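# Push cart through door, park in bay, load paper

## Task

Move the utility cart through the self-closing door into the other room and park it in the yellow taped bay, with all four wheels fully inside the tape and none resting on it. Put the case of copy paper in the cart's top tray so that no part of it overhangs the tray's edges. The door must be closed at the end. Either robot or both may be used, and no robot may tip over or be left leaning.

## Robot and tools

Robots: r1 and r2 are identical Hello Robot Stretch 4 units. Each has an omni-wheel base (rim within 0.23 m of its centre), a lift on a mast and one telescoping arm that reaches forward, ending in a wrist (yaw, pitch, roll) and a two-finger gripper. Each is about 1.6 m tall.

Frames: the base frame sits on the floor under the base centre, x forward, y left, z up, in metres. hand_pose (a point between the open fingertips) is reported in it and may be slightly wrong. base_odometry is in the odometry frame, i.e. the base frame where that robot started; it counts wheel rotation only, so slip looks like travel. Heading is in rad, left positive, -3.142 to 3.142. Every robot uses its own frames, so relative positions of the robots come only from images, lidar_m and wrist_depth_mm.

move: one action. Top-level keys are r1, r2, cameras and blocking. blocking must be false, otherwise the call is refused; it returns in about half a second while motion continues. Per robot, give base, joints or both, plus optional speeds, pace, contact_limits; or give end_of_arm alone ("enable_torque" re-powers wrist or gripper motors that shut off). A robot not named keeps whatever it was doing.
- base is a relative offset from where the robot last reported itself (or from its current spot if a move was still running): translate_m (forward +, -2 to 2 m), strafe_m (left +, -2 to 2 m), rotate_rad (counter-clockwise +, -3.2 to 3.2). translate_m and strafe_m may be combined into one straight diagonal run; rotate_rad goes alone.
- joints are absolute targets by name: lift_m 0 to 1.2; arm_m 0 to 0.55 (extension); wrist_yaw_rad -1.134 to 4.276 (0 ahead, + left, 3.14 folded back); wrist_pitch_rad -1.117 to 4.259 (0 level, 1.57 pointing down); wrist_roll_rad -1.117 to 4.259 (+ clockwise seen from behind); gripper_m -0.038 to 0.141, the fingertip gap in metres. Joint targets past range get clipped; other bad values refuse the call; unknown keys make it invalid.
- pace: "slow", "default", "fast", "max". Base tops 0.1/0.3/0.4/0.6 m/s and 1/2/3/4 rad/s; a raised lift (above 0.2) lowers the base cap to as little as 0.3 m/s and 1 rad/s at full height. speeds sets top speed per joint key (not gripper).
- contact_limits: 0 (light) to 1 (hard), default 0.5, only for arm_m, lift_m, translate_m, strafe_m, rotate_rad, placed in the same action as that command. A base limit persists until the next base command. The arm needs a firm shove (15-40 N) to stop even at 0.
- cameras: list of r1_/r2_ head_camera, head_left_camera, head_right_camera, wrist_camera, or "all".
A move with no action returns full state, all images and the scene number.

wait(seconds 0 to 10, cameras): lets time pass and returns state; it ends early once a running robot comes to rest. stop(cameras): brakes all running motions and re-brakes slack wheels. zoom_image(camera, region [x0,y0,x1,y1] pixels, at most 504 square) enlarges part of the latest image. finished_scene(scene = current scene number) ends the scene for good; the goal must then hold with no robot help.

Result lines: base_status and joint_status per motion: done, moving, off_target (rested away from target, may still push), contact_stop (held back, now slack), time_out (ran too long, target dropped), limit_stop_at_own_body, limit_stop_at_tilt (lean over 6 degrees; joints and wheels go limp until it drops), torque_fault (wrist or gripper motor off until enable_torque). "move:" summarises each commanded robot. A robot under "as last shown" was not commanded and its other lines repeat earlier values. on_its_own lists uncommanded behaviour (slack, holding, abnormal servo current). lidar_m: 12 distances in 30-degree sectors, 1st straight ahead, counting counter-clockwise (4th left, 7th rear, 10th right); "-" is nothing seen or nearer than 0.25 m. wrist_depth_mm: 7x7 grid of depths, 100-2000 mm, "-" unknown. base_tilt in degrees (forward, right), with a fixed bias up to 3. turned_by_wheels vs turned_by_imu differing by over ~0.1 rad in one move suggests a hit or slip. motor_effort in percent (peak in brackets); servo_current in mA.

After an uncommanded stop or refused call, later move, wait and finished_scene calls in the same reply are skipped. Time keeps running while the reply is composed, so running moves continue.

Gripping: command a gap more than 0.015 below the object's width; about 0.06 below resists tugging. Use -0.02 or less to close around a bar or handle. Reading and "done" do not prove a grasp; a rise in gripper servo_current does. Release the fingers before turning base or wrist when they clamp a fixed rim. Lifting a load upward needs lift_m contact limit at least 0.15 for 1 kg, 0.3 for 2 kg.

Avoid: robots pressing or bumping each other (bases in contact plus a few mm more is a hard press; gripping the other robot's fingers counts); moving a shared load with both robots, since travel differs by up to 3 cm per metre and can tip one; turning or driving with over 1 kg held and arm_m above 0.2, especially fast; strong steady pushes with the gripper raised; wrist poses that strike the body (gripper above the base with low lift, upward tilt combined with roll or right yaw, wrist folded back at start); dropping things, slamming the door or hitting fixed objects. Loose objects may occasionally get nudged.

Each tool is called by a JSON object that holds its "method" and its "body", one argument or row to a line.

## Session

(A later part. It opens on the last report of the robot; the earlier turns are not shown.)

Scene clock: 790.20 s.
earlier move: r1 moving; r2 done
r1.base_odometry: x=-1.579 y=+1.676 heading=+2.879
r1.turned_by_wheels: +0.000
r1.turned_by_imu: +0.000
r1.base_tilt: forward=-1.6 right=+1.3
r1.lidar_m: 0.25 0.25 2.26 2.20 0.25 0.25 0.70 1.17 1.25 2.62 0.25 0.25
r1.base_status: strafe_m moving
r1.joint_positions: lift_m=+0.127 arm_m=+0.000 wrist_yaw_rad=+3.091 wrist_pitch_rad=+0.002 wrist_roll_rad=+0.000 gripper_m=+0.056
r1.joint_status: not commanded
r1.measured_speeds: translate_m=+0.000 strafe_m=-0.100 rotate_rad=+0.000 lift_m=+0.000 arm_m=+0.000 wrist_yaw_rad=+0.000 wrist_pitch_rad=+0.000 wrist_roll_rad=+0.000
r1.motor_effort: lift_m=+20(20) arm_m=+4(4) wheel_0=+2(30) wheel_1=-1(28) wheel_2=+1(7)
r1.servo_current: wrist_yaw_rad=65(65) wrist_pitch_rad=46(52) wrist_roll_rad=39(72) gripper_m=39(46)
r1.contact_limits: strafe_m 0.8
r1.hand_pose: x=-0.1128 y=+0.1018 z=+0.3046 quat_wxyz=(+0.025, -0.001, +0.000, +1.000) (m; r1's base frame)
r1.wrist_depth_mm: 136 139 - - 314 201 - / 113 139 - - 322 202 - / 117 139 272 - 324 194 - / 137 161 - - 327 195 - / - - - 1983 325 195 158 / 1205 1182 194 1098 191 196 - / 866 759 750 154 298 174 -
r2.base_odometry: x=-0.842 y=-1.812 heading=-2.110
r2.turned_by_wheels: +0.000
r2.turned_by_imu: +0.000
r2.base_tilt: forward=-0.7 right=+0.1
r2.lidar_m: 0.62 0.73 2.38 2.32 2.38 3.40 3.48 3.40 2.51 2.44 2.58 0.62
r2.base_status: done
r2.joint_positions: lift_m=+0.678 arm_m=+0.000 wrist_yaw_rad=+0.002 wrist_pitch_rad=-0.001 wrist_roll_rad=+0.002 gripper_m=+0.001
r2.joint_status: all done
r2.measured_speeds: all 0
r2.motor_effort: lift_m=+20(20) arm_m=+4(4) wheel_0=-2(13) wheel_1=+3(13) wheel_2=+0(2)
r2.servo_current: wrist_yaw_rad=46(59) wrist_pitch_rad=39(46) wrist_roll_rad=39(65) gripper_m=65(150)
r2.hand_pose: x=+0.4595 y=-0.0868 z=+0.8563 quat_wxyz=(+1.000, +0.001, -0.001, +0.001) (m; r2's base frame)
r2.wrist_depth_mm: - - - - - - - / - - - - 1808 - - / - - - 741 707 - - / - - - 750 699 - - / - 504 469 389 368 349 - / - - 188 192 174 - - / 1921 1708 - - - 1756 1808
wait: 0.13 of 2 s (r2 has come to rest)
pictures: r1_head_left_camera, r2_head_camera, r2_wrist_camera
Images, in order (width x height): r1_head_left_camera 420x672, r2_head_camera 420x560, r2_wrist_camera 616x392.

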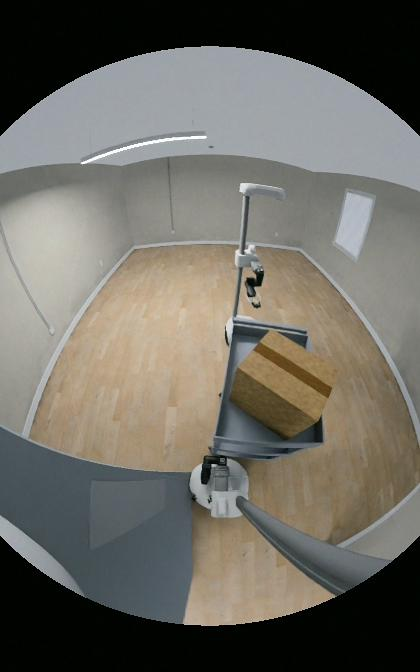

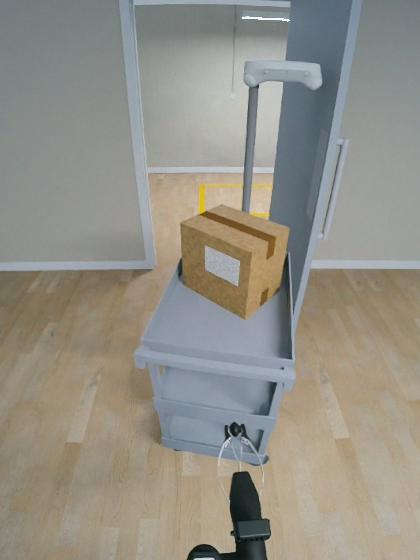

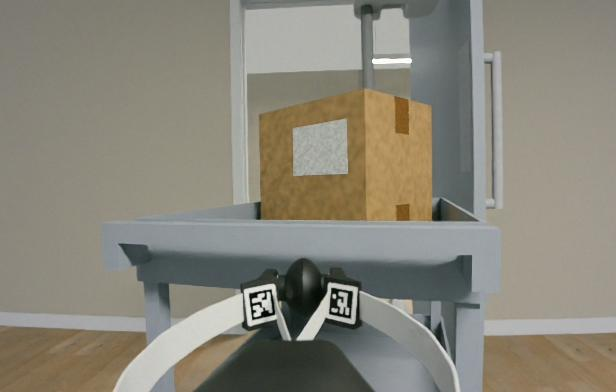

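{"method": "move", "body": {
  "blocking": false,
  "r1": {"base":{"strafe_m":0.24},"pace":"slow","contact_limits":{"strafe_m":0.7}},
  "r2": {"base":{"strafe_m":-0.05},"joints":{"gripper_m":0.141}}
}}

{"method": "wait", "body": {
  "seconds": 1.5
}}

{"method": "wait", "body": {
  "seconds": 1.4
}}

{"method": "move", "body": {
  "blocking": false,
  "r2": {"base":{"translate_m":0.5},"pace":"slow"}
}}

{"method": "wait", "body": {
  "seconds": 5.8,
  "cameras": ["r1_head_left_camera","r2_head_camera","r2_wrist_camera"]
}}

{"method": "wait", "body": {
  "seconds": 4,
  "cameras": ["r1_head_left_camera","r2_head_camera","r2_wrist_camera"]
}}

Scene clock: 799.83 s.
earlier move: r1 done
move: r1 moving; r2 moving
r1.base_odometry: x=-1.569 y=+1.712 heading=+2.879
r1.turned_by_wheels: +0.000
r1.turned_by_imu: -0.001
r1.base_tilt: forward=-1.6 right=+1.3
r1.lidar_m: 0.25 0.25 2.34 2.26 0.25 0.27 0.80 1.16 1.22 2.59 0.27 0.25
r1.base_status: strafe_m moving
r1.joint_positions: lift_m=+0.127 arm_m=+0.000 wrist_yaw_rad=+3.091 wrist_pitch_rad=+0.002 wrist_roll_rad=+0.000 gripper_m=+0.056
r1.joint_status: not commanded
r1.measured_speeds: translate_m=-0.001 strafe_m=+0.056 rotate_rad=+0.003 lift_m=+0.000 arm_m=+0.000 wrist_yaw_rad=+0.000 wrist_pitch_rad=+0.000 wrist_roll_rad=+0.000
r1.motor_effort: lift_m=+20(20) arm_m=+4(4) wheel_0=-10(12) wheel_1=+8(10) wheel_2=-1(1)
r1.servo_current: wrist_yaw_rad=26(59) wrist_pitch_rad=39(46) wrist_roll_rad=59(59) gripper_m=39(46)
r1.contact_limits: strafe_m 0.7
r1.hand_pose: x=-0.1128 y=+0.1018 z=+0.3046 quat_wxyz=(+0.025, -0.001, +0.000, +1.000) (m; r1's base frame)
r1.wrist_depth_mm: 136 138 - - 342 208 - / 113 139 - - 343 210 - / 117 139 274 - 349 200 - / 137 161 - - 355 200 - / - - - - 357 202 160 / 1182 1229 194 1098 191 201 - / 854 750 750 154 325 178 -
r2.base_odometry: x=-0.871 y=-1.794 heading=-2.110
r2.turned_by_wheels: +0.000
r2.turned_by_imu: +0.001
r2.base_tilt: forward=-0.6 right=+0.1
r2.lidar_m: 0.59 0.67 2.43 2.34 2.47 3.42 3.48 3.33 2.48 2.39 2.54 0.59
r2.base_status: strafe_m moving
r2.joint_positions: lift_m=+0.678 arm_m=+0.000 wrist_yaw_rad=+0.002 wrist_pitch_rad=-0.001 wrist_roll_rad=+0.002 gripper_m=+0.020
r2.joint_status: gripper_m moving
r2.measured_speeds: translate_m=+0.000 strafe_m=-0.106 rotate_rad=+0.001 lift_m=+0.000 arm_m=+0.000 wrist_yaw_rad=+0.000 wrist_pitch_rad=+0.000 wrist_roll_rad=+0.000
r2.motor_effort: lift_m=+20(20) arm_m=+4(4) wheel_0=+7(10) wheel_1=-4(10) wheel_2=-1(1)
r2.servo_current: wrist_yaw_rad=46(59) wrist_pitch_rad=39(46) wrist_roll_rad=59(59) gripper_m=104(111)
r2.hand_pose: x=+0.4595 y=-0.0868 z=+0.8563 quat_wxyz=(+1.000, +0.001, -0.001, +0.001) (m; r2's base frame)
r2.wrist_depth_mm: - - - - - - - / - - - - - - - / - - - 699 732 - - / - - - 707 732 - - / - 445 455 373 359 - - / - - 193 193 185 - - / 1863 525 - - - 1808 1808
pictures: none

Scene clock: 801.33 s.
earlier move: r1 moving; r2 moving
r1.base_odometry: x=-1.606 y=+1.574 heading=+2.879
r1.turned_by_wheels: +0.001
r1.turned_by_imu: +0.002
r1.base_tilt: forward=-1.5 right=+1.2
r1.lidar_m: 0.25 3.06 2.14 2.09 0.25 0.26 0.53 1.28 1.25 2.72 0.28 0.25
r1.base_status: strafe_m moving
r1.joint_positions: lift_m=+0.127 arm_m=+0.000 wrist_yaw_rad=+3.091 wrist_pitch_rad=+0.002 wrist_roll_rad=+0.000 gripper_m=+0.056
r1.joint_status: not commanded
r1.measured_speeds: translate_m=+0.000 strafe_m=+0.100 rotate_rad=+0.000 lift_m=+0.000 arm_m=+0.000 wrist_yaw_rad=+0.000 wrist_pitch_rad=+0.000 wrist_roll_rad=+0.000
r1.motor_effort: lift_m=+20(20) arm_m=+4(4) wheel_0=-8(15) wheel_1=+12(13) wheel_2=+0(1)
r1.servo_current: wrist_yaw_rad=59(65) wrist_pitch_rad=39(52) wrist_roll_rad=52(65) gripper_m=39(46)
r1.contact_limits: strafe_m 0.7
r1.hand_pose: x=-0.1128 y=+0.1018 z=+0.3046 quat_wxyz=(+0.025, -0.001, +0.000, +1.000) (m; r1's base frame)
r1.wrist_depth_mm: 136 138 - 477 277 194 - / 113 139 - 480 281 196 - / 117 139 272 484 282 187 - / 137 162 - 488 285 189 - / - - - 445 285 190 158 / 1229 1205 193 449 191 190 - / 842 750 750 143 268 172 -
r2.base_odometry: x=-0.884 y=-1.786 heading=-2.110
r2.turned_by_wheels: +0.000
r2.turned_by_imu: +0.000
r2.base_tilt: forward=-0.7 right=+0.1
r2.lidar_m: 0.58 0.66 2.45 2.33 2.51 3.48 3.47 3.30 2.48 2.39 2.52 0.60
r2.base_status: done
r2.joint_positions: lift_m=+0.678 arm_m=+0.000 wrist_yaw_rad=+0.002 wrist_pitch_rad=-0.001 wrist_roll_rad=+0.002 gripper_m=+0.141
r2.joint_status: gripper_m moving
r2.measured_speeds: all 0
r2.motor_effort: lift_m=+20(20) arm_m=+4(4) wheel_0=+2(10) wheel_1=-3(10) wheel_2=+0(1)
r2.servo_current: wrist_yaw_rad=46(59) wrist_pitch_rad=39(46) wrist_roll_rad=59(59) gripper_m=52(124)
r2.hand_pose: x=+0.4595 y=-0.0868 z=+0.8563 quat_wxyz=(+1.000, +0.001, -0.001, +0.001) (m; r2's base frame)
r2.wrist_depth_mm: - - - - - - - / - - - - 1921 1182 - / - - - 683 759 1160 - / - - 854 683 732 - - / - 436 452 379 347 - - / - 521 196 160 197 204 - / 1921 1756 - - - - 1808
wait: 1.50 s; no rest
pictures: none

Scene clock: 801.67 s.
earlier move: r1 moving; r2 done
r1.base_odometry: x=-1.614 y=+1.542 heading=+2.879
r1.turned_by_wheels: +0.000
r1.turned_by_imu: +0.000
r1.base_tilt: forward=-1.6 right=+1.2
r1.lidar_m: 0.28 2.99 2.10 2.04 0.25 0.25 0.49 1.29 1.24 2.73 0.28 0.25
r1.base_status: strafe_m moving
r1.joint_positions: lift_m=+0.127 arm_m=+0.000 wrist_yaw_rad=+3.091 wrist_pitch_rad=+0.002 wrist_roll_rad=+0.000 gripper_m=+0.056
r1.joint_status: not commanded
r1.measured_speeds: translate_m=+0.001 strafe_m=+0.099 rotate_rad=-0.004 lift_m=+0.000 arm_m=+0.000 wrist_yaw_rad=+0.000 wrist_pitch_rad=+0.000 wrist_roll_rad=+0.000
r1.motor_effort: lift_m=+20(20) arm_m=+4(4) wheel_0=-8(15) wheel_1=+11(13) wheel_2=+0(1)
r1.servo_current: wrist_yaw_rad=52(65) wrist_pitch_rad=39(52) wrist_roll_rad=52(65) gripper_m=39(46)
r1.contact_limits: strafe_m 0.7
r1.hand_pose: x=-0.1128 y=+0.1018 z=+0.3046 quat_wxyz=(+0.025, -0.001, +0.000, +1.000) (m; r1's base frame)
r1.wrist_depth_mm: 136 139 - 442 271 194 - / 113 139 - 442 272 195 - / 117 139 266 452 276 187 - / 137 162 - 452 276 188 - / - - - 455 277 188 159 / 1182 1205 193 459 191 189 - / 842 750 750 143 262 173 -
r2.base_odometry: x=-0.884 y=-1.786 heading=-2.110
r2.turned_by_wheels: +0.000
r2.turned_by_imu: +0.000
r2.base_tilt: forward=-0.7 right=+0.1
r2.lidar_m: 0.59 0.72 2.47 2.36 2.48 3.48 3.48 3.34 2.46 2.38 2.53 0.60
r2.base_status: done
r2.joint_positions: lift_m=+0.678 arm_m=+0.000 wrist_yaw_rad=+0.002 wrist_pitch_rad=-0.001 wrist_roll_rad=+0.002 gripper_m=+0.141
r2.joint_status: all done
r2.measured_speeds: all 0
r2.motor_effort: lift_m=+20(20) arm_m=+4(4) wheel_0=+3(10) wheel_1=-3(10) wheel_2=+0(1)
r2.servo_current: wrist_yaw_rad=52(59) wrist_pitch_rad=33(46) wrist_roll_rad=59(59) gripper_m=52(124)
r2.hand_pose: x=+0.4595 y=-0.0868 z=+0.8563 quat_wxyz=(+1.000, +0.001, -0.001, +0.001) (m; r2's base frame)
r2.wrist_depth_mm: - - - - - - - / - - - - 1921 1160 - / - - - 676 750 1160 - / - - 878 683 732 - - / - 436 449 382 347 - - / - 521 196 160 196 189 - / 1921 1863 - - - - 1808
wait: 0.33 of 1.4 s (r2 has come to rest)
pictures: none

Scene clock: 802.17 s.
earlier move: r1 moving
move: r2 moving
r1.base_odometry: x=-1.625 y=+1.504 heading=+2.879
r1.turned_by_wheels: +0.000
r1.turned_by_imu: +0.000
r1.base_tilt: forward=-1.6 right=+1.3
r1.lidar_m: 0.57 2.95 2.06 2.01 0.25 0.25 0.43 1.40 1.31 2.79 0.29 0.25
r1.base_status: strafe_m moving
r1.joint_positions: lift_m=+0.127 arm_m=+0.000 wrist_yaw_rad=+3.091 wrist_pitch_rad=+0.002 wrist_roll_rad=+0.000 gripper_m=+0.056
r1.joint_status: not commanded
r1.measured_speeds: translate_m=+0.000 strafe_m=+0.052 rotate_rad=-0.002 lift_m=+0.000 arm_m=+0.000 wrist_yaw_rad=+0.000 wrist_pitch_rad=+0.000 wrist_roll_rad=+0.000
r1.motor_effort: lift_m=+20(20) arm_m=+4(4) wheel_0=-5(9) wheel_1=+7(13) wheel_2=-1(1)
r1.servo_current: wrist_yaw_rad=46(59) wrist_pitch_rad=46(52) wrist_roll_rad=46(65) gripper_m=52(52)
r1.contact_limits: strafe_m 0.7
r1.hand_pose: x=-0.1128 y=+0.1018 z=+0.3046 quat_wxyz=(+0.025, -0.001, +0.000, +1.000) (m; r1's base frame)
r1.wrist_depth_mm: 136 138 - 410 262 193 - / 113 139 - 445 264 186 - / 117 139 229 415 267 187 - / 137 161 - 418 267 189 - / - - - 418 268 188 160 / 1205 1205 194 421 191 189 - / 866 750 759 143 255 173 -
r2.base_odometry: x=-0.891 y=-1.797 heading=-2.110
r2.turned_by_wheels: +0.000
r2.turned_by_imu: +0.000
r2.base_tilt: forward=-0.6 right=+0.1
r2.lidar_m: 0.57 0.67 2.42 2.37 2.47 3.45 3.50 3.29 2.47 2.36 2.54 0.60
r2.base_status: translate_m moving
r2.joint_positions: lift_m=+0.678 arm_m=+0.000 wrist_yaw_rad=+0.002 wrist_pitch_rad=-0.001 wrist_roll_rad=+0.002 gripper_m=+0.141
r2.joint_status: not commanded
r2.measured_speeds: translate_m=+0.048 strafe_m=+0.000 rotate_rad=-0.002 lift_m=+0.000 arm_m=+0.000 wrist_yaw_rad=+0.000 wrist_pitch_rad=+0.000 wrist_roll_rad=+0.000
r2.motor_effort: lift_m=+20(20) arm_m=+4(4) wheel_0=+7(10) wheel_1=+7(7) wheel_2=-10(10)
r2.servo_current: wrist_yaw_rad=46(52) wrist_pitch_rad=39(46) wrist_roll_rad=39(52) gripper_m=46(59)
r2.hand_pose: x=+0.4595 y=-0.0868 z=+0.8563 quat_wxyz=(+1.000, +0.001, -0.001, +0.001) (m; r2's base frame)
r2.wrist_depth_mm: - - - - - - - / - - - - - 1160 - / - - - 668 741 1205 - / - - 866 676 741 - - / - 427 392 370 345 - - / - 504 216 166 199 185 - / 1921 1808 - - - 1042 1808
pictures: none

Scene clock: 802.87 s.
earlier move: r1 done; r2 moving
r1.base_odometry: x=-1.627 y=+1.494 heading=+2.879
r1.turned_by_wheels: +0.000
r1.turned_by_imu: +0.000
r1.base_tilt: forward=-1.6 right=+1.3
r1.lidar_m: 0.65 2.92 2.05 1.98 0.25 0.25 0.44 1.40 1.32 2.77 0.29 0.25
r1.base_status: done
r1.joint_positions: lift_m=+0.127 arm_m=+0.000 wrist_yaw_rad=+3.091 wrist_pitch_rad=+0.002 wrist_roll_rad=+0.000 gripper_m=+0.056
r1.joint_status: not commanded
r1.measured_speeds: all 0
r1.motor_effort: lift_m=+20(20) arm_m=+4(4) wheel_0=-5(9) wheel_1=+7(13) wheel_2=+0(1)
r1.servo_current: wrist_yaw_rad=52(65) wrist_pitch_rad=33(52) wrist_roll_rad=39(65) gripper_m=46(52)
r1.contact_limits: strafe_m 0.7
r1.hand_pose: x=-0.1128 y=+0.1018 z=+0.3046 quat_wxyz=(+0.025, -0.001, +0.000, +1.000) (m; r1's base frame)
r1.wrist_depth_mm: 136 138 - 430 260 191 - / 113 139 - 436 262 186 - / 117 139 229 439 265 187 - / 137 161 - 442 265 187 - / - - - 449 266 188 160 / 1229 1205 193 413 191 189 - / 854 759 768 143 254 173 -
r2.base_odometry: x=-0.920 y=-1.846 heading=-2.110
r2.turned_by_wheels: +0.000
r2.turned_by_imu: +0.000
r2.base_tilt: forward=-0.7 right=+0.1
r2.lidar_m: 0.54 0.59 2.45 2.36 2.48 3.43 3.56 3.31 2.45 2.39 2.51 0.54
r2.base_status: translate_m moving
r2.joint_positions: lift_m=+0.678 arm_m=+0.000 wrist_yaw_rad=+0.002 wrist_pitch_rad=-0.001 wrist_roll_rad=+0.002 gripper_m=+0.141
r2.joint_status: not commanded
r2.measured_speeds: translate_m=+0.101 strafe_m=+0.001 rotate_rad=+0.000 lift_m=+0.000 arm_m=+0.000 wrist_yaw_rad=+0.000 wrist_pitch_rad=+0.000 wrist_roll_rad=+0.000
r2.motor_effort: lift_m=+20(20) arm_m=+3(4) wheel_0=+4(10) wheel_1=+5(8) wheel_2=-9(11)
r2.servo_current: wrist_yaw_rad=52(59) wrist_pitch_rad=39(46) wrist_roll_rad=33(52) gripper_m=46(59)
r2.hand_pose: x=+0.4595 y=-0.0868 z=+0.8563 quat_wxyz=(+1.000, +0.001, -0.001, +0.001) (m; r2's base frame)
r2.wrist_depth_mm: - - - - - - - / - - - - - 1118 - / - - - 609 683 1118 1098 / - - 788 621 683 - - / 389 389 330 310 291 273 - / - 218 384 359 212 184 - / 1808 1808 1983 - 349 - 1808
wait: 0.70 of 5.8 s (r1 has come to rest)
pictures: r1_head_left_camera, r2_head_camera, r2_wrist_camera
Images, in order (width x height): r1_head_left_camera 420x672, r2_head_camera 420x560, r2_wrist_camera 616x392.

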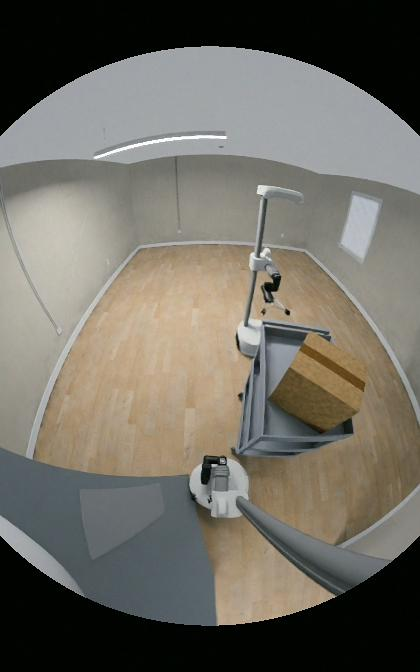

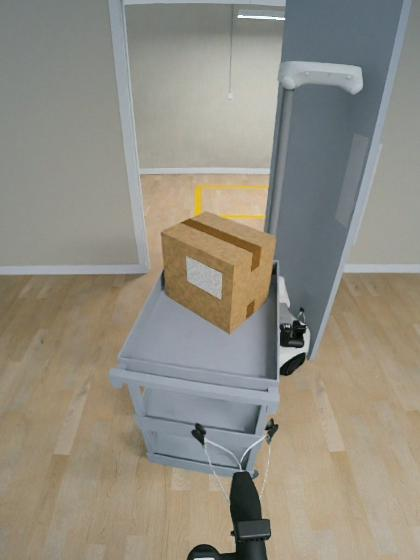

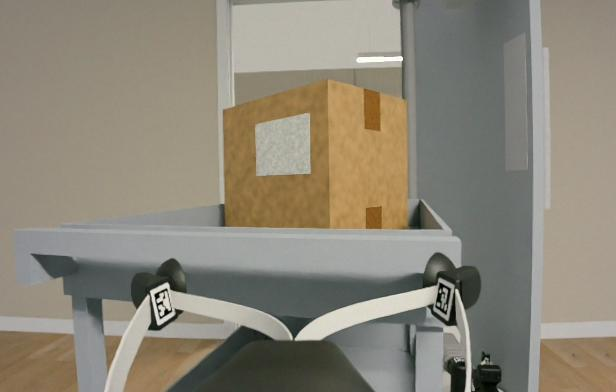

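Scene clock: 806.87 s.
earlier move: r2 moving
r1.base_odometry: x=-1.627 y=+1.494 heading=+2.879
r1.turned_by_wheels: +0.000
r1.turned_by_imu: +0.000
r1.base_tilt: forward=-1.6 right=+1.3
r1.lidar_m: 0.91 2.90 2.04 1.98 0.26 0.25 0.43 1.44 0.55 0.40 0.36 0.41
r1.base_status: done
r1.joint_positions: lift_m=+0.127 arm_m=+0.000 wrist_yaw_rad=+3.091 wrist_pitch_rad=+0.002 wrist_roll_rad=+0.000 gripper_m=+0.056
r1.joint_status: not commanded
r1.measured_speeds: all 0
r1.motor_effort: lift_m=+20(20) arm_m=+4(4) wheel_0=-5(9) wheel_1=+6(13) wheel_2=+0(1)
r1.servo_current: wrist_yaw_rad=39(72) wrist_pitch_rad=46(52) wrist_roll_rad=39(72) gripper_m=46(52)
r1.contact_limits: strafe_m 0.7
r1.hand_pose: x=-0.1128 y=+0.1018 z=+0.3046 quat_wxyz=(+0.025, -0.001, +0.000, +1.000) (m; r1's base frame)
r1.wrist_depth_mm: 136 139 - 433 259 193 - / 113 139 - 436 262 186 - / 117 140 228 442 263 187 - / 137 161 - 439 265 187 - / - - - 442 266 189 160 / 1205 1182 193 415 191 189 - / 842 759 750 143 253 173 -
r2.base_odometry: x=-1.125 y=-2.188 heading=-2.110
r2.turned_by_wheels: +0.000
r2.turned_by_imu: +0.000
r2.base_tilt: forward=-0.6 right=+0.0
r2.lidar_m: 0.41 0.41 2.44 2.35 2.46 3.42 4.01 3.34 2.48 2.38 2.52 0.56
r2.base_status: translate_m moving
r2.joint_positions: lift_m=+0.678 arm_m=+0.000 wrist_yaw_rad=-0.004 wrist_pitch_rad=-0.001 wrist_roll_rad=+0.002 gripper_m=+0.141
r2.joint_status: not commanded
r2.measured_speeds: translate_m=+0.081 strafe_m=+0.001 rotate_rad=+0.000 lift_m=+0.000 arm_m=+0.000 wrist_yaw_rad=+0.001 wrist_pitch_rad=+0.000 wrist_roll_rad=+0.000
r2.motor_effort: lift_m=+20(20) arm_m=+4(4) wheel_0=+8(11) wheel_1=+5(8) wheel_2=-6(14)
r2.servo_current: wrist_yaw_rad=46(65) wrist_pitch_rad=39(52) wrist_roll_rad=46(59) gripper_m=46(59)
r2.hand_pose: x=+0.4589 y=-0.0886 z=+0.8563 quat_wxyz=(+1.000, +0.001, -0.001, -0.002) (m; r2's base frame)
r2.wrist_depth_mm: - - - - - - - / - 554 554 - - - - / 574 554 544 - - - - / 580 559 549 - - - - / 268 253 268 291 329 - - / 267 230 255 340 212 185 - / 750 - - - - - -
wait: 4.00 s; no rest
pictures: r1_head_left_camera, r2_head_camera, r2_wrist_camera
Images, in order (width x height): r1_head_left_camera 420x672, r2_head_camera 420x560, r2_wrist_camera 616x392.

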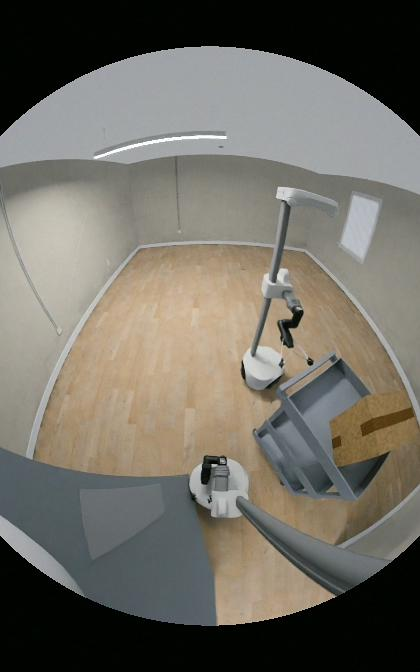

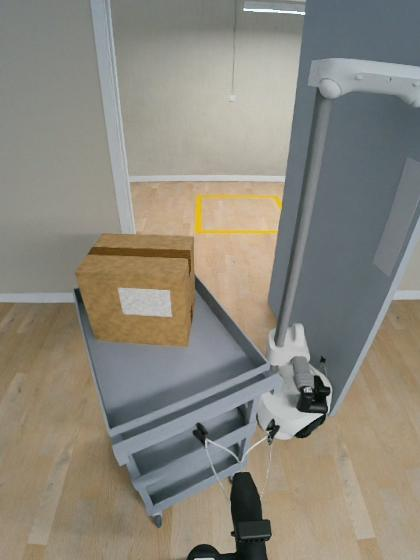

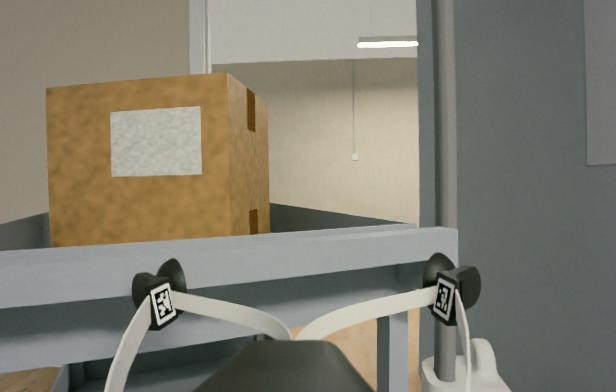

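{"method": "move", "body": {
  "blocking": false,
  "r2": {"base":{"translate_m":-0.12}}
}}

{"method": "wait", "body": {
  "seconds": 1.2
}}

{"method": "move", "body": {
  "blocking": false,
  "r2": {"base":{"strafe_m":0.3}}
}}

{"method": "wait", "body": {
  "seconds": 2
}}

{"method": "move", "body": {
  "blocking": false,
  "r2": {"base":{"translate_m":0.25},"pace":"slow"},
  "cameras": ["r2_wrist_camera"]
}}

{"method": "wait", "body": {
  "seconds": 3.3,
  "cameras": ["r1_head_left_camera","r2_head_camera","r2_wrist_camera"]
}}

Scene clock: 816.73 s.
earlier move: r2 done
move: r2 moving
r1: as last shown
r1.base_tilt: forward=-1.6 right=+1.2
r1.lidar_m: 0.92 2.92 2.05 1.98 0.26 0.25 0.44 1.39 0.59 0.39 0.35 0.38
r1.motor_effort: lift_m=+20(20) arm_m=+4(4) wheel_0=-5(5) wheel_1=+6(7) wheel_2=+0(0)
r1.servo_current: wrist_yaw_rad=39(59) wrist_pitch_rad=39(52) wrist_roll_rad=46(59) gripper_m=39(46)
r1.contact_limits: strafe_m 0.7
r1.wrist_depth_mm: 136 138 - 436 260 191 - / 113 140 - 433 262 187 - / 117 140 229 439 265 187 - / 137 161 - 445 265 188 - / - - - 452 265 188 160 / 1205 1205 194 415 191 188 - / 866 741 759 143 253 173 -
r2.base_odometry: x=-1.125 y=-2.188 heading=-2.110
r2.turned_by_wheels: +0.000
r2.turned_by_imu: +0.001
r2.base_tilt: forward=-0.6 right=+0.1
r2.lidar_m: 0.46 0.44 2.43 2.32 2.48 3.40 3.98 3.31 2.50 2.42 2.48 0.61
r2.base_status: translate_m moving
r2.joint_positions: lift_m=+0.678 arm_m=+0.000 wrist_yaw_rad=-0.003 wrist_pitch_rad=-0.001 wrist_roll_rad=+0.002 gripper_m=+0.141
r2.joint_status: not commanded
r2.measured_speeds: translate_m=-0.120 strafe_m=+0.000 rotate_rad=-0.003 lift_m=+0.000 arm_m=+0.000 wrist_yaw_rad=+0.000 wrist_pitch_rad=+0.000 wrist_roll_rad=+0.000
r2.motor_effort: lift_m=+20(20) arm_m=+4(4) wheel_0=-6(10) wheel_1=-6(8) wheel_2=+11(13)
r2.servo_current: wrist_yaw_rad=39(59) wrist_pitch_rad=39(46) wrist_roll_rad=39(59) gripper_m=52(59)
r2.hand_pose: x=+0.4590 y=-0.0883 z=+0.8563 quat_wxyz=(+1.000, +0.001, -0.001, -0.001) (m; r2's base frame)
r2.wrist_depth_mm: - - - - - - - / - 569 661 - - 798 - / 591 574 569 - - 788 - / 597 580 569 - - 809 - / 256 264 296 329 366 - - / 282 245 343 364 211 187 - / - - - - - - -
pictures: none

Scene clock: 817.90 s.
earlier move: r2 done
r1.base_odometry: x=-1.627 y=+1.494 heading=+2.879
r1.turned_by_wheels: +0.000
r1.turned_by_imu: +0.000
r1.base_tilt: forward=-1.6 right=+1.3
r1.lidar_m: 0.98 2.93 2.06 1.98 0.25 0.25 0.45 1.44 0.59 0.39 0.36 0.37
r1.base_status: not commanded
r1.joint_positions: lift_m=+0.127 arm_m=+0.000 wrist_yaw_rad=+3.091 wrist_pitch_rad=+0.002 wrist_roll_rad=+0.000 gripper_m=+0.056
r1.joint_status: not commanded
r1.measured_speeds: all 0
r1.motor_effort: lift_m=+20(20) arm_m=+4(4) wheel_0=-4(5) wheel_1=+6(7) wheel_2=+0(0)
r1.servo_current: wrist_yaw_rad=46(65) wrist_pitch_rad=46(52) wrist_roll_rad=65(65) gripper_m=39(46)
r1.contact_limits: strafe_m 0.7
r1.hand_pose: x=-0.1128 y=+0.1018 z=+0.3046 quat_wxyz=(+0.025, -0.001, +0.000, +1.000) (m; r1's base frame)
r1.wrist_depth_mm: 136 139 - 430 259 193 - / 113 139 - 436 263 186 - / 117 140 229 442 265 187 - / 137 162 - 445 265 188 - / - - - 452 266 189 160 / 1205 1205 193 413 191 189 - / 854 759 750 143 254 173 -
r2.base_odometry: x=-1.079 y=-2.112 heading=-2.110
r2.turned_by_wheels: +0.000
r2.turned_by_imu: +0.000
r2.base_tilt: forward=-0.7 right=+0.1
r2.lidar_m: 0.51 0.54 2.45 2.36 2.49 3.46 3.88 3.34 2.50 2.39 2.53 0.75
r2.base_status: done
r2.joint_positions: lift_m=+0.678 arm_m=+0.000 wrist_yaw_rad=-0.003 wrist_pitch_rad=-0.001 wrist_roll_rad=+0.002 gripper_m=+0.141
r2.joint_status: not commanded
r2.measured_speeds: all 0
r2.motor_effort: lift_m=+20(20) arm_m=+4(4) wheel_0=-3(10) wheel_1=-3(8) wheel_2=+2(13)
r2.servo_current: wrist_yaw_rad=46(59) wrist_pitch_rad=39(46) wrist_roll_rad=39(59) gripper_m=59(59)
r2.hand_pose: x=+0.4590 y=-0.0882 z=+0.8563 quat_wxyz=(+1.000, +0.001, -0.001, -0.001) (m; r2's base frame)
r2.wrist_depth_mm: - - - - - - - / - - - - - - 809 / - 668 661 - - - 831 / - 676 661 - - - - / 312 334 377 449 469 - - / 351 204 196 - 525 185 - / 370 - - - - - -
wait: 1.17 of 1.2 s (r2 has come to rest)
pictures: none

Scene clock: 818.40 s.
move: r2 moving
r1: as last shown
r1.lidar_m: 1.01 2.93 2.02 1.98 0.27 0.25 0.44 1.41 0.58 0.41 0.36 0.39
r1.motor_effort: lift_m=+20(20) arm_m=+4(4) wheel_0=-5(5) wheel_1=+6(7) wheel_2=+0(0)
r1.servo_current: wrist_yaw_rad=46(59) wrist_pitch_rad=52(52) wrist_roll_rad=39(65) gripper_m=46(46)
r1.contact_limits: strafe_m 0.7
r1.wrist_depth_mm: 136 139 - 433 259 192 - / 113 139 - 433 262 187 - / 117 139 229 436 264 187 - / 137 161 - 442 265 188 - / - - - 452 265 188 160 / 1182 1205 193 413 191 189 - / 854 759 759 143 252 174 -
r2.base_odometry: x=-1.048 y=-2.131 heading=-2.110
r2.turned_by_wheels: +0.000
r2.turned_by_imu: +0.000
r2.base_tilt: forward=-0.7 right=+0.1
r2.lidar_m: 0.51 0.53 2.38 2.30 2.42 3.38 3.91 3.36 2.52 2.41 2.55 0.69
r2.base_status: strafe_m moving
r2.joint_positions: lift_m=+0.678 arm_m=+0.000 wrist_yaw_rad=-0.003 wrist_pitch_rad=-0.001 wrist_roll_rad=+0.002 gripper_m=+0.141
r2.joint_status: not commanded
r2.measured_speeds: translate_m=+0.001 strafe_m=+0.140 rotate_rad=-0.004 lift_m=+0.000 arm_m=+0.000 wrist_yaw_rad=+0.000 wrist_pitch_rad=+0.000 wrist_roll_rad=+0.000
r2.motor_effort: lift_m=+20(20) arm_m=+4(4) wheel_0=-11(11) wheel_1=+9(11) wheel_2=-1(1)
r2.servo_current: wrist_yaw_rad=46(46) wrist_pitch_rad=39(46) wrist_roll_rad=46(59) gripper_m=59(59)
r2.hand_pose: x=+0.4590 y=-0.0882 z=+0.8563 quat_wxyz=(+1.000, +0.001, -0.001, -0.001) (m; r2's base frame)
r2.wrist_depth_mm: - - - - - - - / - - 668 - - - - / - 683 661 - - - - / - 676 661 - - 904 - / 296 322 373 436 469 - - / 340 204 197 436 211 185 - / 353 - - - - - -
pictures: none

Scene clock: 820.23 s.
earlier move: r2 done
r1.base_odometry: x=-1.627 y=+1.494 heading=+2.879
r1.turned_by_wheels: +0.000
r1.turned_by_imu: +0.000
r1.base_tilt: forward=-1.6 right=+1.3
r1.lidar_m: 4.85 2.94 2.03 1.97 0.25 0.25 0.44 1.43 0.57 0.40 0.37 0.40
r1.base_status: not commanded
r1.joint_positions: lift_m=+0.127 arm_m=+0.000 wrist_yaw_rad=+3.091 wrist_pitch_rad=+0.002 wrist_roll_rad=+0.000 gripper_m=+0.056
r1.joint_status: not commanded
r1.measured_speeds: all 0
r1.motor_effort: lift_m=+20(20) arm_m=+4(4) wheel_0=-5(5) wheel_1=+6(7) wheel_2=+0(0)
r1.servo_current: wrist_yaw_rad=65(65) wrist_pitch_rad=39(52) wrist_roll_rad=59(65) gripper_m=39(46)
r1.contact_limits: strafe_m 0.7
r1.hand_pose: x=-0.1128 y=+0.1018 z=+0.3046 quat_wxyz=(+0.025, -0.001, +0.000, +1.000) (m; r1's base frame)
r1.wrist_depth_mm: 136 139 - 430 258 192 - / 113 139 - 433 262 186 - / 117 139 229 442 265 187 - / 137 161 - 442 265 187 - / - - - 449 265 189 160 / 1205 1205 194 415 190 188 - / 842 759 750 143 254 173 -
r2.base_odometry: x=-0.822 y=-2.266 heading=-2.110
r2.turned_by_wheels: +0.000
r2.turned_by_imu: +0.001
r2.base_tilt: forward=-0.7 right=+0.1
r2.lidar_m: 0.52 2.13 2.12 2.02 2.15 3.01 3.89 3.76 2.79 2.69 1.41 0.55
r2.base_status: done
r2.joint_positions: lift_m=+0.678 arm_m=+0.000 wrist_yaw_rad=-0.003 wrist_pitch_rad=-0.001 wrist_roll_rad=+0.002 gripper_m=+0.141
r2.joint_status: not commanded
r2.measured_speeds: all 0
r2.motor_effort: lift_m=+20(20) arm_m=+4(4) wheel_0=-2(14) wheel_1=+2(12) wheel_2=+0(2)
r2.servo_current: wrist_yaw_rad=39(65) wrist_pitch_rad=33(46) wrist_roll_rad=52(65) gripper_m=52(59)
r2.hand_pose: x=+0.4590 y=-0.0882 z=+0.8563 quat_wxyz=(+1.000, +0.001, -0.001, -0.001) (m; r2's base frame)
r2.wrist_depth_mm: - - - - - - - / - - - - - - 891 / - - 668 668 647 - 904 / - - 676 661 647 - 878 / - - 517 349 289 340 462 / - 189 191 283 272 189 904 / 1808 1756 1618 - - - -
wait: 1.83 of 2 s (r2 has come to rest)
pictures: none

Scene clock: 820.73 s.
move: r2 moving
r1: as last shown
r1.lidar_m: 4.84 2.93 2.05 1.97 0.25 0.25 0.41 1.42 0.58 0.40 0.37 0.37
r1.servo_current: wrist_yaw_rad=59(65) wrist_pitch_rad=46(46) wrist_roll_rad=59(59) gripper_m=39(39)
r1.contact_limits: strafe_m 0.7
r1.wrist_depth_mm: 136 138 - 436 260 193 - / 113 139 - 436 262 186 - / 117 140 228 442 263 187 - / 137 161 - 445 265 187 - / - - - 449 266 189 160 / 1182 1229 193 415 191 189 - / 854 759 759 143 253 173 -
r2.base_odometry: x=-0.828 y=-2.277 heading=-2.110
r2.turned_by_wheels: +0.000
r2.turned_by_imu: +0.000
r2.base_tilt: forward=-0.7 right=+0.1
r2.lidar_m: 0.50 2.12 2.12 2.03 2.16 2.96 3.94 3.75 2.80 2.69 1.21 0.55
r2.base_status: translate_m moving
r2.joint_positions: lift_m=+0.678 arm_m=+0.000 wrist_yaw_rad=-0.003 wrist_pitch_rad=-0.001 wrist_roll_rad=+0.002 gripper_m=+0.141
r2.joint_status: not commanded
r2.measured_speeds: translate_m=+0.048 strafe_m=+0.000 rotate_rad=-0.001 lift_m=+0.000 arm_m=+0.000 wrist_yaw_rad=+0.000 wrist_pitch_rad=+0.000 wrist_roll_rad=+0.000
r2.motor_effort: lift_m=+20(20) arm_m=+4(4) wheel_0=+4(8) wheel_1=+6(8) wheel_2=-9(10)
r2.servo_current: wrist_yaw_rad=59(59) wrist_pitch_rad=46(46) wrist_roll_rad=39(59) gripper_m=46(52)
r2.hand_pose: x=+0.4590 y=-0.0882 z=+0.8563 quat_wxyz=(+1.000, +0.001, -0.001, -0.001) (m; r2's base frame)
r2.wrist_depth_mm: - - - - - - - / - - - - - - 891 / - - 654 640 634 - 904 / - - 668 654 640 - 878 / - - 500 340 285 330 442 / - 189 191 276 260 189 866 / 1756 1708 - - - - -
pictures: r2_wrist_camera
Images, in order (width x height): r2_wrist_camera 616x392.

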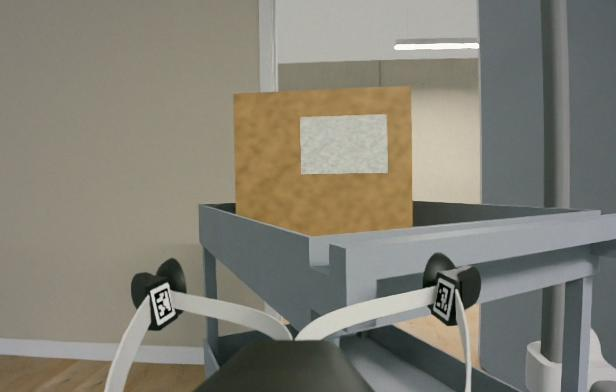

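Scene clock: 824.03 s.
earlier move: r2 done
r1.base_odometry: x=-1.627 y=+1.494 heading=+2.879
r1.turned_by_wheels: +0.000
r1.turned_by_imu: +0.000
r1.base_tilt: forward=-1.6 right=+1.2
r1.lidar_m: 4.85 2.93 2.04 2.00 0.25 0.25 0.42 1.43 0.63 0.37 0.33 0.87
r1.base_status: not commanded
r1.joint_positions: lift_m=+0.127 arm_m=+0.000 wrist_yaw_rad=+3.091 wrist_pitch_rad=+0.002 wrist_roll_rad=+0.000 gripper_m=+0.056
r1.joint_status: not commanded
r1.measured_speeds: all 0
r1.motor_effort: lift_m=+20(20) arm_m=+4(4) wheel_0=-5(5) wheel_1=+7(7) wheel_2=+0(0)
r1.servo_current: wrist_yaw_rad=52(65) wrist_pitch_rad=52(52) wrist_roll_rad=46(72) gripper_m=39(46)
r1.contact_limits: strafe_m 0.7
r1.hand_pose: x=-0.1128 y=+0.1018 z=+0.3046 quat_wxyz=(+0.025, -0.001, +0.000, +1.000) (m; r1's base frame)
r1.wrist_depth_mm: 136 138 - 430 259 192 - / 113 138 - 436 262 186 - / 117 139 229 442 263 187 - / 137 161 - 442 265 187 - / - - - 449 266 188 160 / 1205 1205 193 410 191 189 - / 854 759 750 143 253 174 -
r2.base_odometry: x=-0.950 y=-2.480 heading=-2.110
r2.turned_by_wheels: +0.000
r2.turned_by_imu: +0.000
r2.base_tilt: forward=-0.7 right=+0.0
r2.lidar_m: 0.44 0.88 2.13 2.04 2.14 2.97 4.13 3.77 2.80 2.70 0.94 0.51
r2.base_status: done
r2.joint_positions: lift_m=+0.678 arm_m=+0.000 wrist_yaw_rad=-0.007 wrist_pitch_rad=-0.001 wrist_roll_rad=+0.002 gripper_m=+0.141
r2.joint_status: not commanded
r2.measured_speeds: all 0
r2.motor_effort: lift_m=+20(20) arm_m=+4(4) wheel_0=+4(9) wheel_1=+3(8) wheel_2=-8(15)
r2.servo_current: wrist_yaw_rad=52(78) wrist_pitch_rad=39(46) wrist_roll_rad=52(59) gripper_m=46(59)
r2.hand_pose: x=+0.4587 y=-0.0894 z=+0.8563 quat_wxyz=(+1.000, +0.001, -0.001, -0.003) (m; r2's base frame)
r2.wrist_depth_mm: - - - - - - - / - - 549 569 - - - / - 539 554 569 - - - / - 544 554 569 - - - / - 466 322 259 236 276 379 / - 200 251 186 189 198 - / - - - - - 1921 -
wait: 3.30 s; at rest by 3.27 s
pictures: r1_head_left_camera, r2_head_camera, r2_wrist_camera
Images, in order (width x height): r1_head_left_camera 420x672, r2_head_camera 420x560, r2_wrist_camera 616x392.

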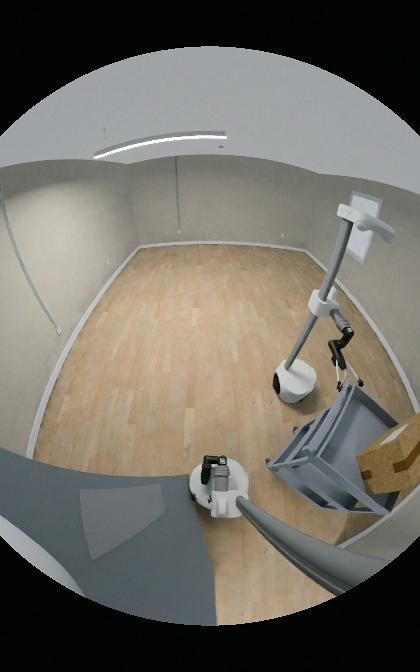

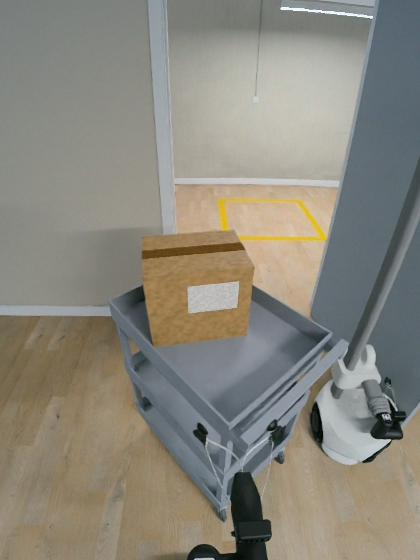

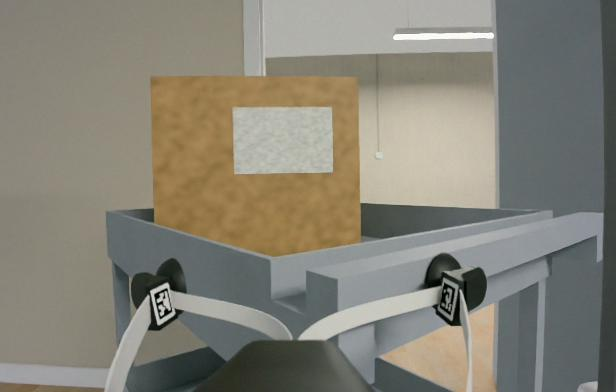

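{"method": "move", "body": {
  "blocking": false,
  "r2": {"base":{"translate_m":-0.12},"joints":{"gripper_m":-0.02}}
}}

{"method": "wait", "body": {
  "seconds": 1.3
}}

{"method": "move", "body": {
  "blocking": false,
  "r2": {"base":{"strafe_m":0.5}}
}}

{"method": "wait", "body": {
  "seconds": 2.8
}}

{"method": "move", "body": {
  "blocking": false,
  "r2": {"base":{"translate_m":0.22},"joints":{"arm_m":0.2}}
}}

{"method": "wait", "body": {
  "seconds": 2
}}

{"method": "wait", "body": {
  "seconds": 0.3,
  "cameras": ["r2_head_camera","r2_wrist_camera"]
}}

Scene clock: 834.30 s.
move: r2 moving
r1: as last shown
r1.base_tilt: forward=-1.6 right=+1.3
r1.lidar_m: 4.85 2.91 2.04 1.96 0.25 0.25 0.43 1.45 0.65 0.36 0.33 0.87
r1.servo_current: wrist_yaw_rad=46(59) wrist_pitch_rad=46(46) wrist_roll_rad=52(59) gripper_m=33(46)
r1.contact_limits: strafe_m 0.7
r1.wrist_depth_mm: 136 138 - 430 259 192 - / 113 139 - 436 262 186 - / 117 139 228 439 264 186 - / 137 161 - 445 266 188 - / - - - 449 266 189 160 / 1205 1205 193 413 191 188 - / 842 759 759 143 253 173 -
r2.base_odometry: x=-0.935 y=-2.454 heading=-2.110
r2.turned_by_wheels: +0.000
r2.turned_by_imu: +0.000
r2.base_tilt: forward=-0.7 right=+0.0
r2.lidar_m: 0.47 0.91 2.12 2.04 2.14 2.97 4.13 3.74 2.81 2.69 0.94 0.56
r2.base_status: translate_m moving
r2.joint_positions: lift_m=+0.678 arm_m=+0.000 wrist_yaw_rad=-0.003 wrist_pitch_rad=-0.001 wrist_roll_rad=+0.002 gripper_m=+0.129
r2.joint_status: gripper_m moving
r2.measured_speeds: translate_m=-0.122 strafe_m=+0.000 rotate_rad=-0.002 lift_m=+0.000 arm_m=+0.000 wrist_yaw_rad=+0.000 wrist_pitch_rad=+0.000 wrist_roll_rad=+0.000
r2.motor_effort: lift_m=+20(20) arm_m=+4(4) wheel_0=-6(8) wheel_1=-7(8) wheel_2=+11(12)
r2.servo_current: wrist_yaw_rad=39(59) wrist_pitch_rad=46(46) wrist_roll_rad=52(52) gripper_m=78(98)
r2.hand_pose: x=+0.4590 y=-0.0883 z=+0.8563 quat_wxyz=(+1.000, +0.001, -0.001, -0.001) (m; r2's base frame)
r2.wrist_depth_mm: - - - - - - - / - - 574 597 - - - / - - 574 591 - - - / - - 580 597 - - - / - 508 330 270 238 307 462 / - 193 216 216 210 203 - / - - - - 1863 1808 -
pictures: none

Scene clock: 835.60 s.
earlier move: r2 moving
r1.base_odometry: x=-1.627 y=+1.494 heading=+2.879
r1.turned_by_wheels: +0.000
r1.turned_by_imu: +0.000
r1.base_tilt: forward=-1.6 right=+1.3
r1.lidar_m: 4.85 2.95 2.03 2.00 0.25 0.25 0.43 1.41 0.63 0.37 0.32 0.87
r1.base_status: not commanded
r1.joint_positions: lift_m=+0.127 arm_m=+0.000 wrist_yaw_rad=+3.091 wrist_pitch_rad=+0.002 wrist_roll_rad=+0.000 gripper_m=+0.056
r1.joint_status: not commanded
r1.measured_speeds: all 0
r1.motor_effort: lift_m=+20(20) arm_m=+4(4) wheel_0=-4(5) wheel_1=+6(7) wheel_2=+0(0)
r1.servo_current: wrist_yaw_rad=46(78) wrist_pitch_rad=39(52) wrist_roll_rad=65(65) gripper_m=52(52)
r1.contact_limits: strafe_m 0.7
r1.hand_pose: x=-0.1128 y=+0.1018 z=+0.3046 quat_wxyz=(+0.025, -0.001, +0.000, +1.000) (m; r1's base frame)
r1.wrist_depth_mm: 136 138 - 433 260 193 - / 113 139 - 436 262 186 - / 117 139 229 442 265 187 - / 137 161 - 442 265 187 - / - - - 445 266 189 160 / 1205 1182 193 413 191 188 - / 854 759 759 143 253 174 -
r2.base_odometry: x=-0.889 y=-2.378 heading=-2.110
r2.turned_by_wheels: +0.000
r2.turned_by_imu: +0.000
r2.base_tilt: forward=-0.7 right=+0.1
r2.lidar_m: 0.52 1.05 2.11 2.04 2.16 2.98 4.02 3.77 2.79 2.71 1.05 0.61
r2.base_status: done
r2.joint_positions: lift_m=+0.678 arm_m=+0.000 wrist_yaw_rad=-0.003 wrist_pitch_rad=-0.001 wrist_roll_rad=+0.002 gripper_m=+0.001
r2.joint_status: gripper_m moving
r2.measured_speeds: all 0
r2.motor_effort: lift_m=+20(20) arm_m=+4(4) wheel_0=-4(9) wheel_1=-3(9) wheel_2=+2(12)
r2.servo_current: wrist_yaw_rad=46(59) wrist_pitch_rad=46(46) wrist_roll_rad=52(59) gripper_m=130(156)
r2.hand_pose: x=+0.4590 y=-0.0883 z=+0.8563 quat_wxyz=(+1.000, +0.001, -0.001, -0.001) (m; r2's base frame)
r2.wrist_depth_mm: - - - - - - - / - - 661 - - - 778 / - - 676 683 - - 809 / - - 668 676 - - 768 / - 798 469 345 362 517 768 / - - 185 192 183 - 809 / - 124 - - - - -
wait: 1.30 s; no rest
pictures: none

Scene clock: 836.10 s.
earlier move: r2 moving
move: r2 moving
r1: as last shown
r1.lidar_m: 4.86 2.92 2.02 1.98 0.25 0.25 0.42 1.41 0.64 0.37 0.32 0.89
r1.motor_effort: lift_m=+20(20) arm_m=+4(4) wheel_0=-5(5) wheel_1=+6(7) wheel_2=+0(0)
r1.servo_current: wrist_yaw_rad=46(78) wrist_pitch_rad=39(59) wrist_roll_rad=39(52) gripper_m=39(46)
r1.contact_limits: strafe_m 0.7
r1.wrist_depth_mm: 136 138 - 430 260 192 - / 113 139 - 439 262 186 - / 117 140 229 436 265 187 - / 137 161 - 449 266 188 - / - - - 445 266 189 160 / 1205 1205 194 413 191 188 - / 854 750 750 143 254 173 -
r2.base_odometry: x=-0.858 y=-2.396 heading=-2.111
r2.turned_by_wheels: +0.000
r2.turned_by_imu: +0.000
r2.base_tilt: forward=-0.7 right=+0.0
r2.lidar_m: 0.55 1.97 2.08 1.99 2.08 2.93 4.00 3.78 2.80 2.73 1.05 0.54
r2.base_status: strafe_m moving
r2.joint_positions: lift_m=+0.678 arm_m=+0.000 wrist_yaw_rad=-0.003 wrist_pitch_rad=-0.001 wrist_roll_rad=+0.002 gripper_m=-0.019
r2.joint_status: gripper_m moving
r2.measured_speeds: translate_m=+0.001 strafe_m=+0.141 rotate_rad=-0.006 lift_m=+0.000 arm_m=+0.000 wrist_yaw_rad=+0.000 wrist_pitch_rad=+0.000 wrist_roll_rad=+0.000
r2.motor_effort: lift_m=+20(20) arm_m=+4(4) wheel_0=-10(13) wheel_1=+10(11) wheel_2=+0(2)
r2.servo_current: wrist_yaw_rad=46(59) wrist_pitch_rad=33(46) wrist_roll_rad=46(59) gripper_m=98(169)
r2.hand_pose: x=+0.4590 y=-0.0883 z=+0.8563 quat_wxyz=(+1.000, +0.001, -0.001, -0.001) (m; r2's base frame)
r2.wrist_depth_mm: - - - - - - - / - - 661 - - - - / - - 661 676 - - - / - - 661 683 - - 809 / - - 500 357 329 459 809 / - - 181 201 179 - - / - - - - - - -
pictures: none

Scene clock: 838.60 s.
earlier move: r2 done
r1.base_odometry: x=-1.627 y=+1.494 heading=+2.879
r1.turned_by_wheels: +0.000
r1.turned_by_imu: +0.000
r1.base_tilt: forward=-1.6 right=+1.3
r1.lidar_m: 4.84 2.93 2.06 1.99 0.26 0.25 0.43 1.43 0.62 0.36 0.33 1.43
r1.base_status: not commanded
r1.joint_positions: lift_m=+0.127 arm_m=+0.000 wrist_yaw_rad=+3.091 wrist_pitch_rad=+0.002 wrist_roll_rad=+0.000 gripper_m=+0.056
r1.joint_status: not commanded
r1.measured_speeds: all 0
r1.motor_effort: lift_m=+20(20) arm_m=+4(4) wheel_0=-5(5) wheel_1=+7(7) wheel_2=+0(0)
r1.servo_current: wrist_yaw_rad=39(78) wrist_pitch_rad=33(59) wrist_roll_rad=59(65) gripper_m=46(46)
r1.contact_limits: strafe_m 0.7
r1.hand_pose: x=-0.1128 y=+0.1018 z=+0.3046 quat_wxyz=(+0.025, -0.001, +0.000, +1.000) (m; r1's base frame)
r1.wrist_depth_mm: 136 139 - 436 259 193 - / 113 139 - 439 262 186 - / 117 139 229 439 264 187 - / 137 162 - 442 266 188 - / - - - 445 265 188 160 / 1182 1205 193 415 190 189 - / 854 759 750 143 254 173 -
r2.base_odometry: x=-0.460 y=-2.634 heading=-2.111
r2.turned_by_wheels: +0.000
r2.turned_by_imu: +0.001
r2.base_tilt: forward=-0.7 right=+0.1
r2.lidar_m: 1.01 2.01 1.61 1.55 1.64 2.27 3.99 4.13 3.30 3.19 0.80 0.79
r2.base_status: done
r2.joint_positions: lift_m=+0.678 arm_m=+0.000 wrist_yaw_rad=-0.003 wrist_pitch_rad=-0.001 wrist_roll_rad=+0.002 gripper_m=-0.019
r2.joint_status: all done
r2.measured_speeds: all 0
r2.motor_effort: lift_m=+20(20) arm_m=+4(4) wheel_0=-3(13) wheel_1=+2(13) wheel_2=+0(2)
r2.servo_current: wrist_yaw_rad=52(65) wrist_pitch_rad=39(52) wrist_roll_rad=46(59) gripper_m=91(169)
r2.hand_pose: x=+0.4590 y=-0.0882 z=+0.8563 quat_wxyz=(+1.000, +0.001, -0.001, -0.001) (m; r2's base frame)
r2.wrist_depth_mm: - - - - - - - / - - - - - - - / - - - - - 640 661 / - - - - 1661 647 654 / - - - - - 585 500 / - - 181 201 179 - - / - 1708 - - - - -
wait: 2.50 of 2.8 s (r2 has come to rest)
pictures: none

Scene clock: 839.10 s.
move: r2 moving
r1: as last shown
r1.lidar_m: 4.86 2.94 2.05 1.98 0.25 0.25 0.43 1.40 0.64 0.36 0.32 1.45
r1.motor_effort: lift_m=+20(20) arm_m=+4(4) wheel_0=-4(5) wheel_1=+6(7) wheel_2=+0(0)
r1.servo_current: wrist_yaw_rad=39(59) wrist_pitch_rad=39(39) wrist_roll_rad=46(72) gripper_m=39(46)
r1.contact_limits: strafe_m 0.7
r1.wrist_depth_mm: 136 138 - 433 262 192 - / 113 138 - 436 262 186 - / 117 139 229 439 264 187 - / 137 162 - 442 266 189 - / - - - 449 265 189 160 / 1229 1205 193 415 190 189 - / 854 759 768 142 254 174 -
r2.base_odometry: x=-0.476 y=-2.661 heading=-2.110
r2.turned_by_wheels: +0.000
r2.turned_by_imu: +0.000
r2.base_tilt: forward=-0.7 right=+0.1
r2.lidar_m: 0.97 1.95 1.60 1.55 1.60 2.27 4.06 4.12 3.28 3.19 0.76 0.77
r2.base_status: translate_m moving
r2.joint_positions: lift_m=+0.678 arm_m=+0.051 wrist_yaw_rad=-0.003 wrist_pitch_rad=-0.001 wrist_roll_rad=+0.002 gripper_m=-0.019
r2.joint_status: arm_m moving
r2.measured_speeds: translate_m=+0.122 strafe_m=+0.001 rotate_rad=-0.001 lift_m=+0.000 arm_m=+0.195 wrist_yaw_rad=+0.000 wrist_pitch_rad=+0.000 wrist_roll_rad=+0.000
r2.motor_effort: lift_m=+20(20) arm_m=+8(10) wheel_0=+8(10) wheel_1=+7(9) wheel_2=-13(13)
r2.servo_current: wrist_yaw_rad=52(65) wrist_pitch_rad=39(46) wrist_roll_rad=65(65) gripper_m=98(98)
r2.hand_pose: x=+0.5095 y=-0.0882 z=+0.8563 quat_wxyz=(+1.000, +0.001, -0.001, -0.001) (m; r2's base frame)
r2.wrist_depth_mm: - - - - - - - / - - - - - 676 591 / - - - - - 585 591 / - - - - - 585 591 / - - - - - 559 462 / - - 181 200 179 - - / - - - - - - -
pictures: none

Scene clock: 840.77 s.
earlier move: r2 done
r1.base_odometry: x=-1.627 y=+1.494 heading=+2.879
r1.turned_by_wheels: +0.000
r1.turned_by_imu: +0.000
r1.base_tilt: forward=-1.6 right=+1.3
r1.lidar_m: 4.84 2.92 2.01 1.97 0.26 0.25 0.42 1.43 0.63 0.37 0.30 3.74
r1.base_status: not commanded
r1.joint_positions: lift_m=+0.127 arm_m=+0.000 wrist_yaw_rad=+3.091 wrist_pitch_rad=+0.002 wrist_roll_rad=+0.000 gripper_m=+0.056
r1.joint_status: not commanded
r1.measured_speeds: all 0
r1.motor_effort: lift_m=+20(20) arm_m=+4(4) wheel_0=-4(5) wheel_1=+6(7) wheel_2=+0(0)
r1.servo_current: wrist_yaw_rad=52(72) wrist_pitch_rad=46(52) wrist_roll_rad=59(72) gripper_m=46(52)
r1.contact_limits: strafe_m 0.7
r1.hand_pose: x=-0.1128 y=+0.1018 z=+0.3046 quat_wxyz=(+0.025, -0.001, +0.000, +1.000) (m; r1's base frame)
r1.wrist_depth_mm: 136 138 - 427 259 193 - / 113 139 - 433 262 186 - / 117 139 229 436 265 187 - / 137 161 - 442 265 187 - / - - - 449 267 189 160 / 1205 1205 194 413 191 189 - / 854 759 768 143 252 173 -
r2.base_odometry: x=-0.573 y=-2.823 heading=-2.110
r2.turned_by_wheels: +0.000
r2.turned_by_imu: +0.000
r2.base_tilt: forward=-0.7 right=+0.1
r2.lidar_m: 0.85 1.75 1.58 1.53 1.59 2.25 - 4.31 3.33 3.20 0.64 0.64
r2.base_status: done
r2.joint_positions: lift_m=+0.678 arm_m=+0.200 wrist_yaw_rad=-0.003 wrist_pitch_rad=-0.001 wrist_roll_rad=+0.002 gripper_m=-0.019
r2.joint_status: all done
r2.measured_speeds: all 0
r2.motor_effort: lift_m=+20(20) arm_m=+7(12) wheel_0=+4(12) wheel_1=+3(9) wheel_2=-4(14)
r2.servo_current: wrist_yaw_rad=46(65) wrist_pitch_rad=39(52) wrist_roll_rad=59(65) gripper_m=91(98)
r2.hand_pose: x=+0.6589 y=-0.0882 z=+0.8563 quat_wxyz=(+1.000, +0.001, -0.001, -0.001) (m; r2's base frame)
r2.wrist_depth_mm: - - - - - - 368 / - - - - - - 355 / - - - - - - 375 / - - - - - - 377 / - - - - 375 325 282 / - - 181 200 179 324 281 / - - - - - 1661 -
wait: 1.67 of 2 s (r2 has come to rest)
pictures: none

Scene clock: 841.07 s.
r1.base_odometry: x=-1.627 y=+1.494 heading=+2.879
r1.turned_by_wheels: +0.000
r1.turned_by_imu: +0.000
r1.base_tilt: forward=-1.6 right=+1.3
r1.lidar_m: 4.84 2.93 2.04 1.97 0.27 0.25 0.43 1.44 0.62 0.36 0.34 3.74
r1.base_status: not commanded
r1.joint_positions: lift_m=+0.127 arm_m=+0.000 wrist_yaw_rad=+3.091 wrist_pitch_rad=+0.002 wrist_roll_rad=+0.000 gripper_m=+0.056
r1.joint_status: not commanded
r1.measured_speeds: all 0
r1.motor_effort: lift_m=+20(20) arm_m=+4(4) wheel_0=-5(5) wheel_1=+6(7) wheel_2=+0(0)
r1.servo_current: wrist_yaw_rad=52(72) wrist_pitch_rad=39(52) wrist_roll_rad=46(72) gripper_m=39(52)
r1.contact_limits: strafe_m 0.7
r1.hand_pose: x=-0.1128 y=+0.1018 z=+0.3046 quat_wxyz=(+0.025, -0.001, +0.000, +1.000) (m; r1's base frame)
r1.wrist_depth_mm: 136 138 - 433 259 192 - / 113 139 - 439 263 186 - / 117 140 228 442 265 187 - / 137 161 - 442 267 188 - / - - - 449 266 188 161 / 1205 1182 193 415 191 189 - / 854 750 759 143 253 174 -
r2.base_odometry: x=-0.573 y=-2.823 heading=-2.110
r2.turned_by_wheels: +0.000
r2.turned_by_imu: +0.000
r2.base_tilt: forward=-0.6 right=+0.0
r2.lidar_m: 0.81 1.78 1.60 1.54 1.64 2.30 - 4.31 3.33 3.20 0.64 0.66
r2.base_status: done
r2.joint_positions: lift_m=+0.678 arm_m=+0.200 wrist_yaw_rad=-0.003 wrist_pitch_rad=-0.001 wrist_roll_rad=+0.002 gripper_m=-0.019
r2.joint_status: all done
r2.measured_speeds: all 0
r2.motor_effort: lift_m=+20(20) arm_m=+7(12) wheel_0=+4(12) wheel_1=+3(9) wheel_2=-4(14)
r2.servo_current: wrist_yaw_rad=46(65) wrist_pitch_rad=39(52) wrist_roll_rad=46(65) gripper_m=91(98)
r2.hand_pose: x=+0.6589 y=-0.0882 z=+0.8563 quat_wxyz=(+1.000, +0.001, -0.001, -0.001) (m; r2's base frame)
r2.wrist_depth_mm: - - - - - - 368 / - - - - - - 357 / - - - - - - 373 / - - - - - - 379 / - - - - 377 324 281 / - - 181 200 179 325 282 / - - - - - 1661 -
wait: 0.30 s; at rest by 0.27 s
pictures: r2_head_camera, r2_wrist_camera
Images, in order (width x height): r2_head_camera 420x560, r2_wrist_camera 616x392.

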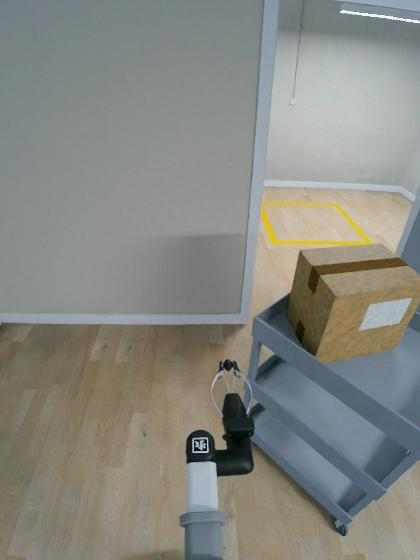

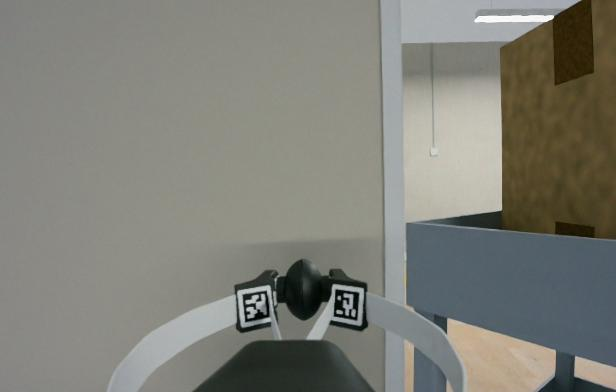

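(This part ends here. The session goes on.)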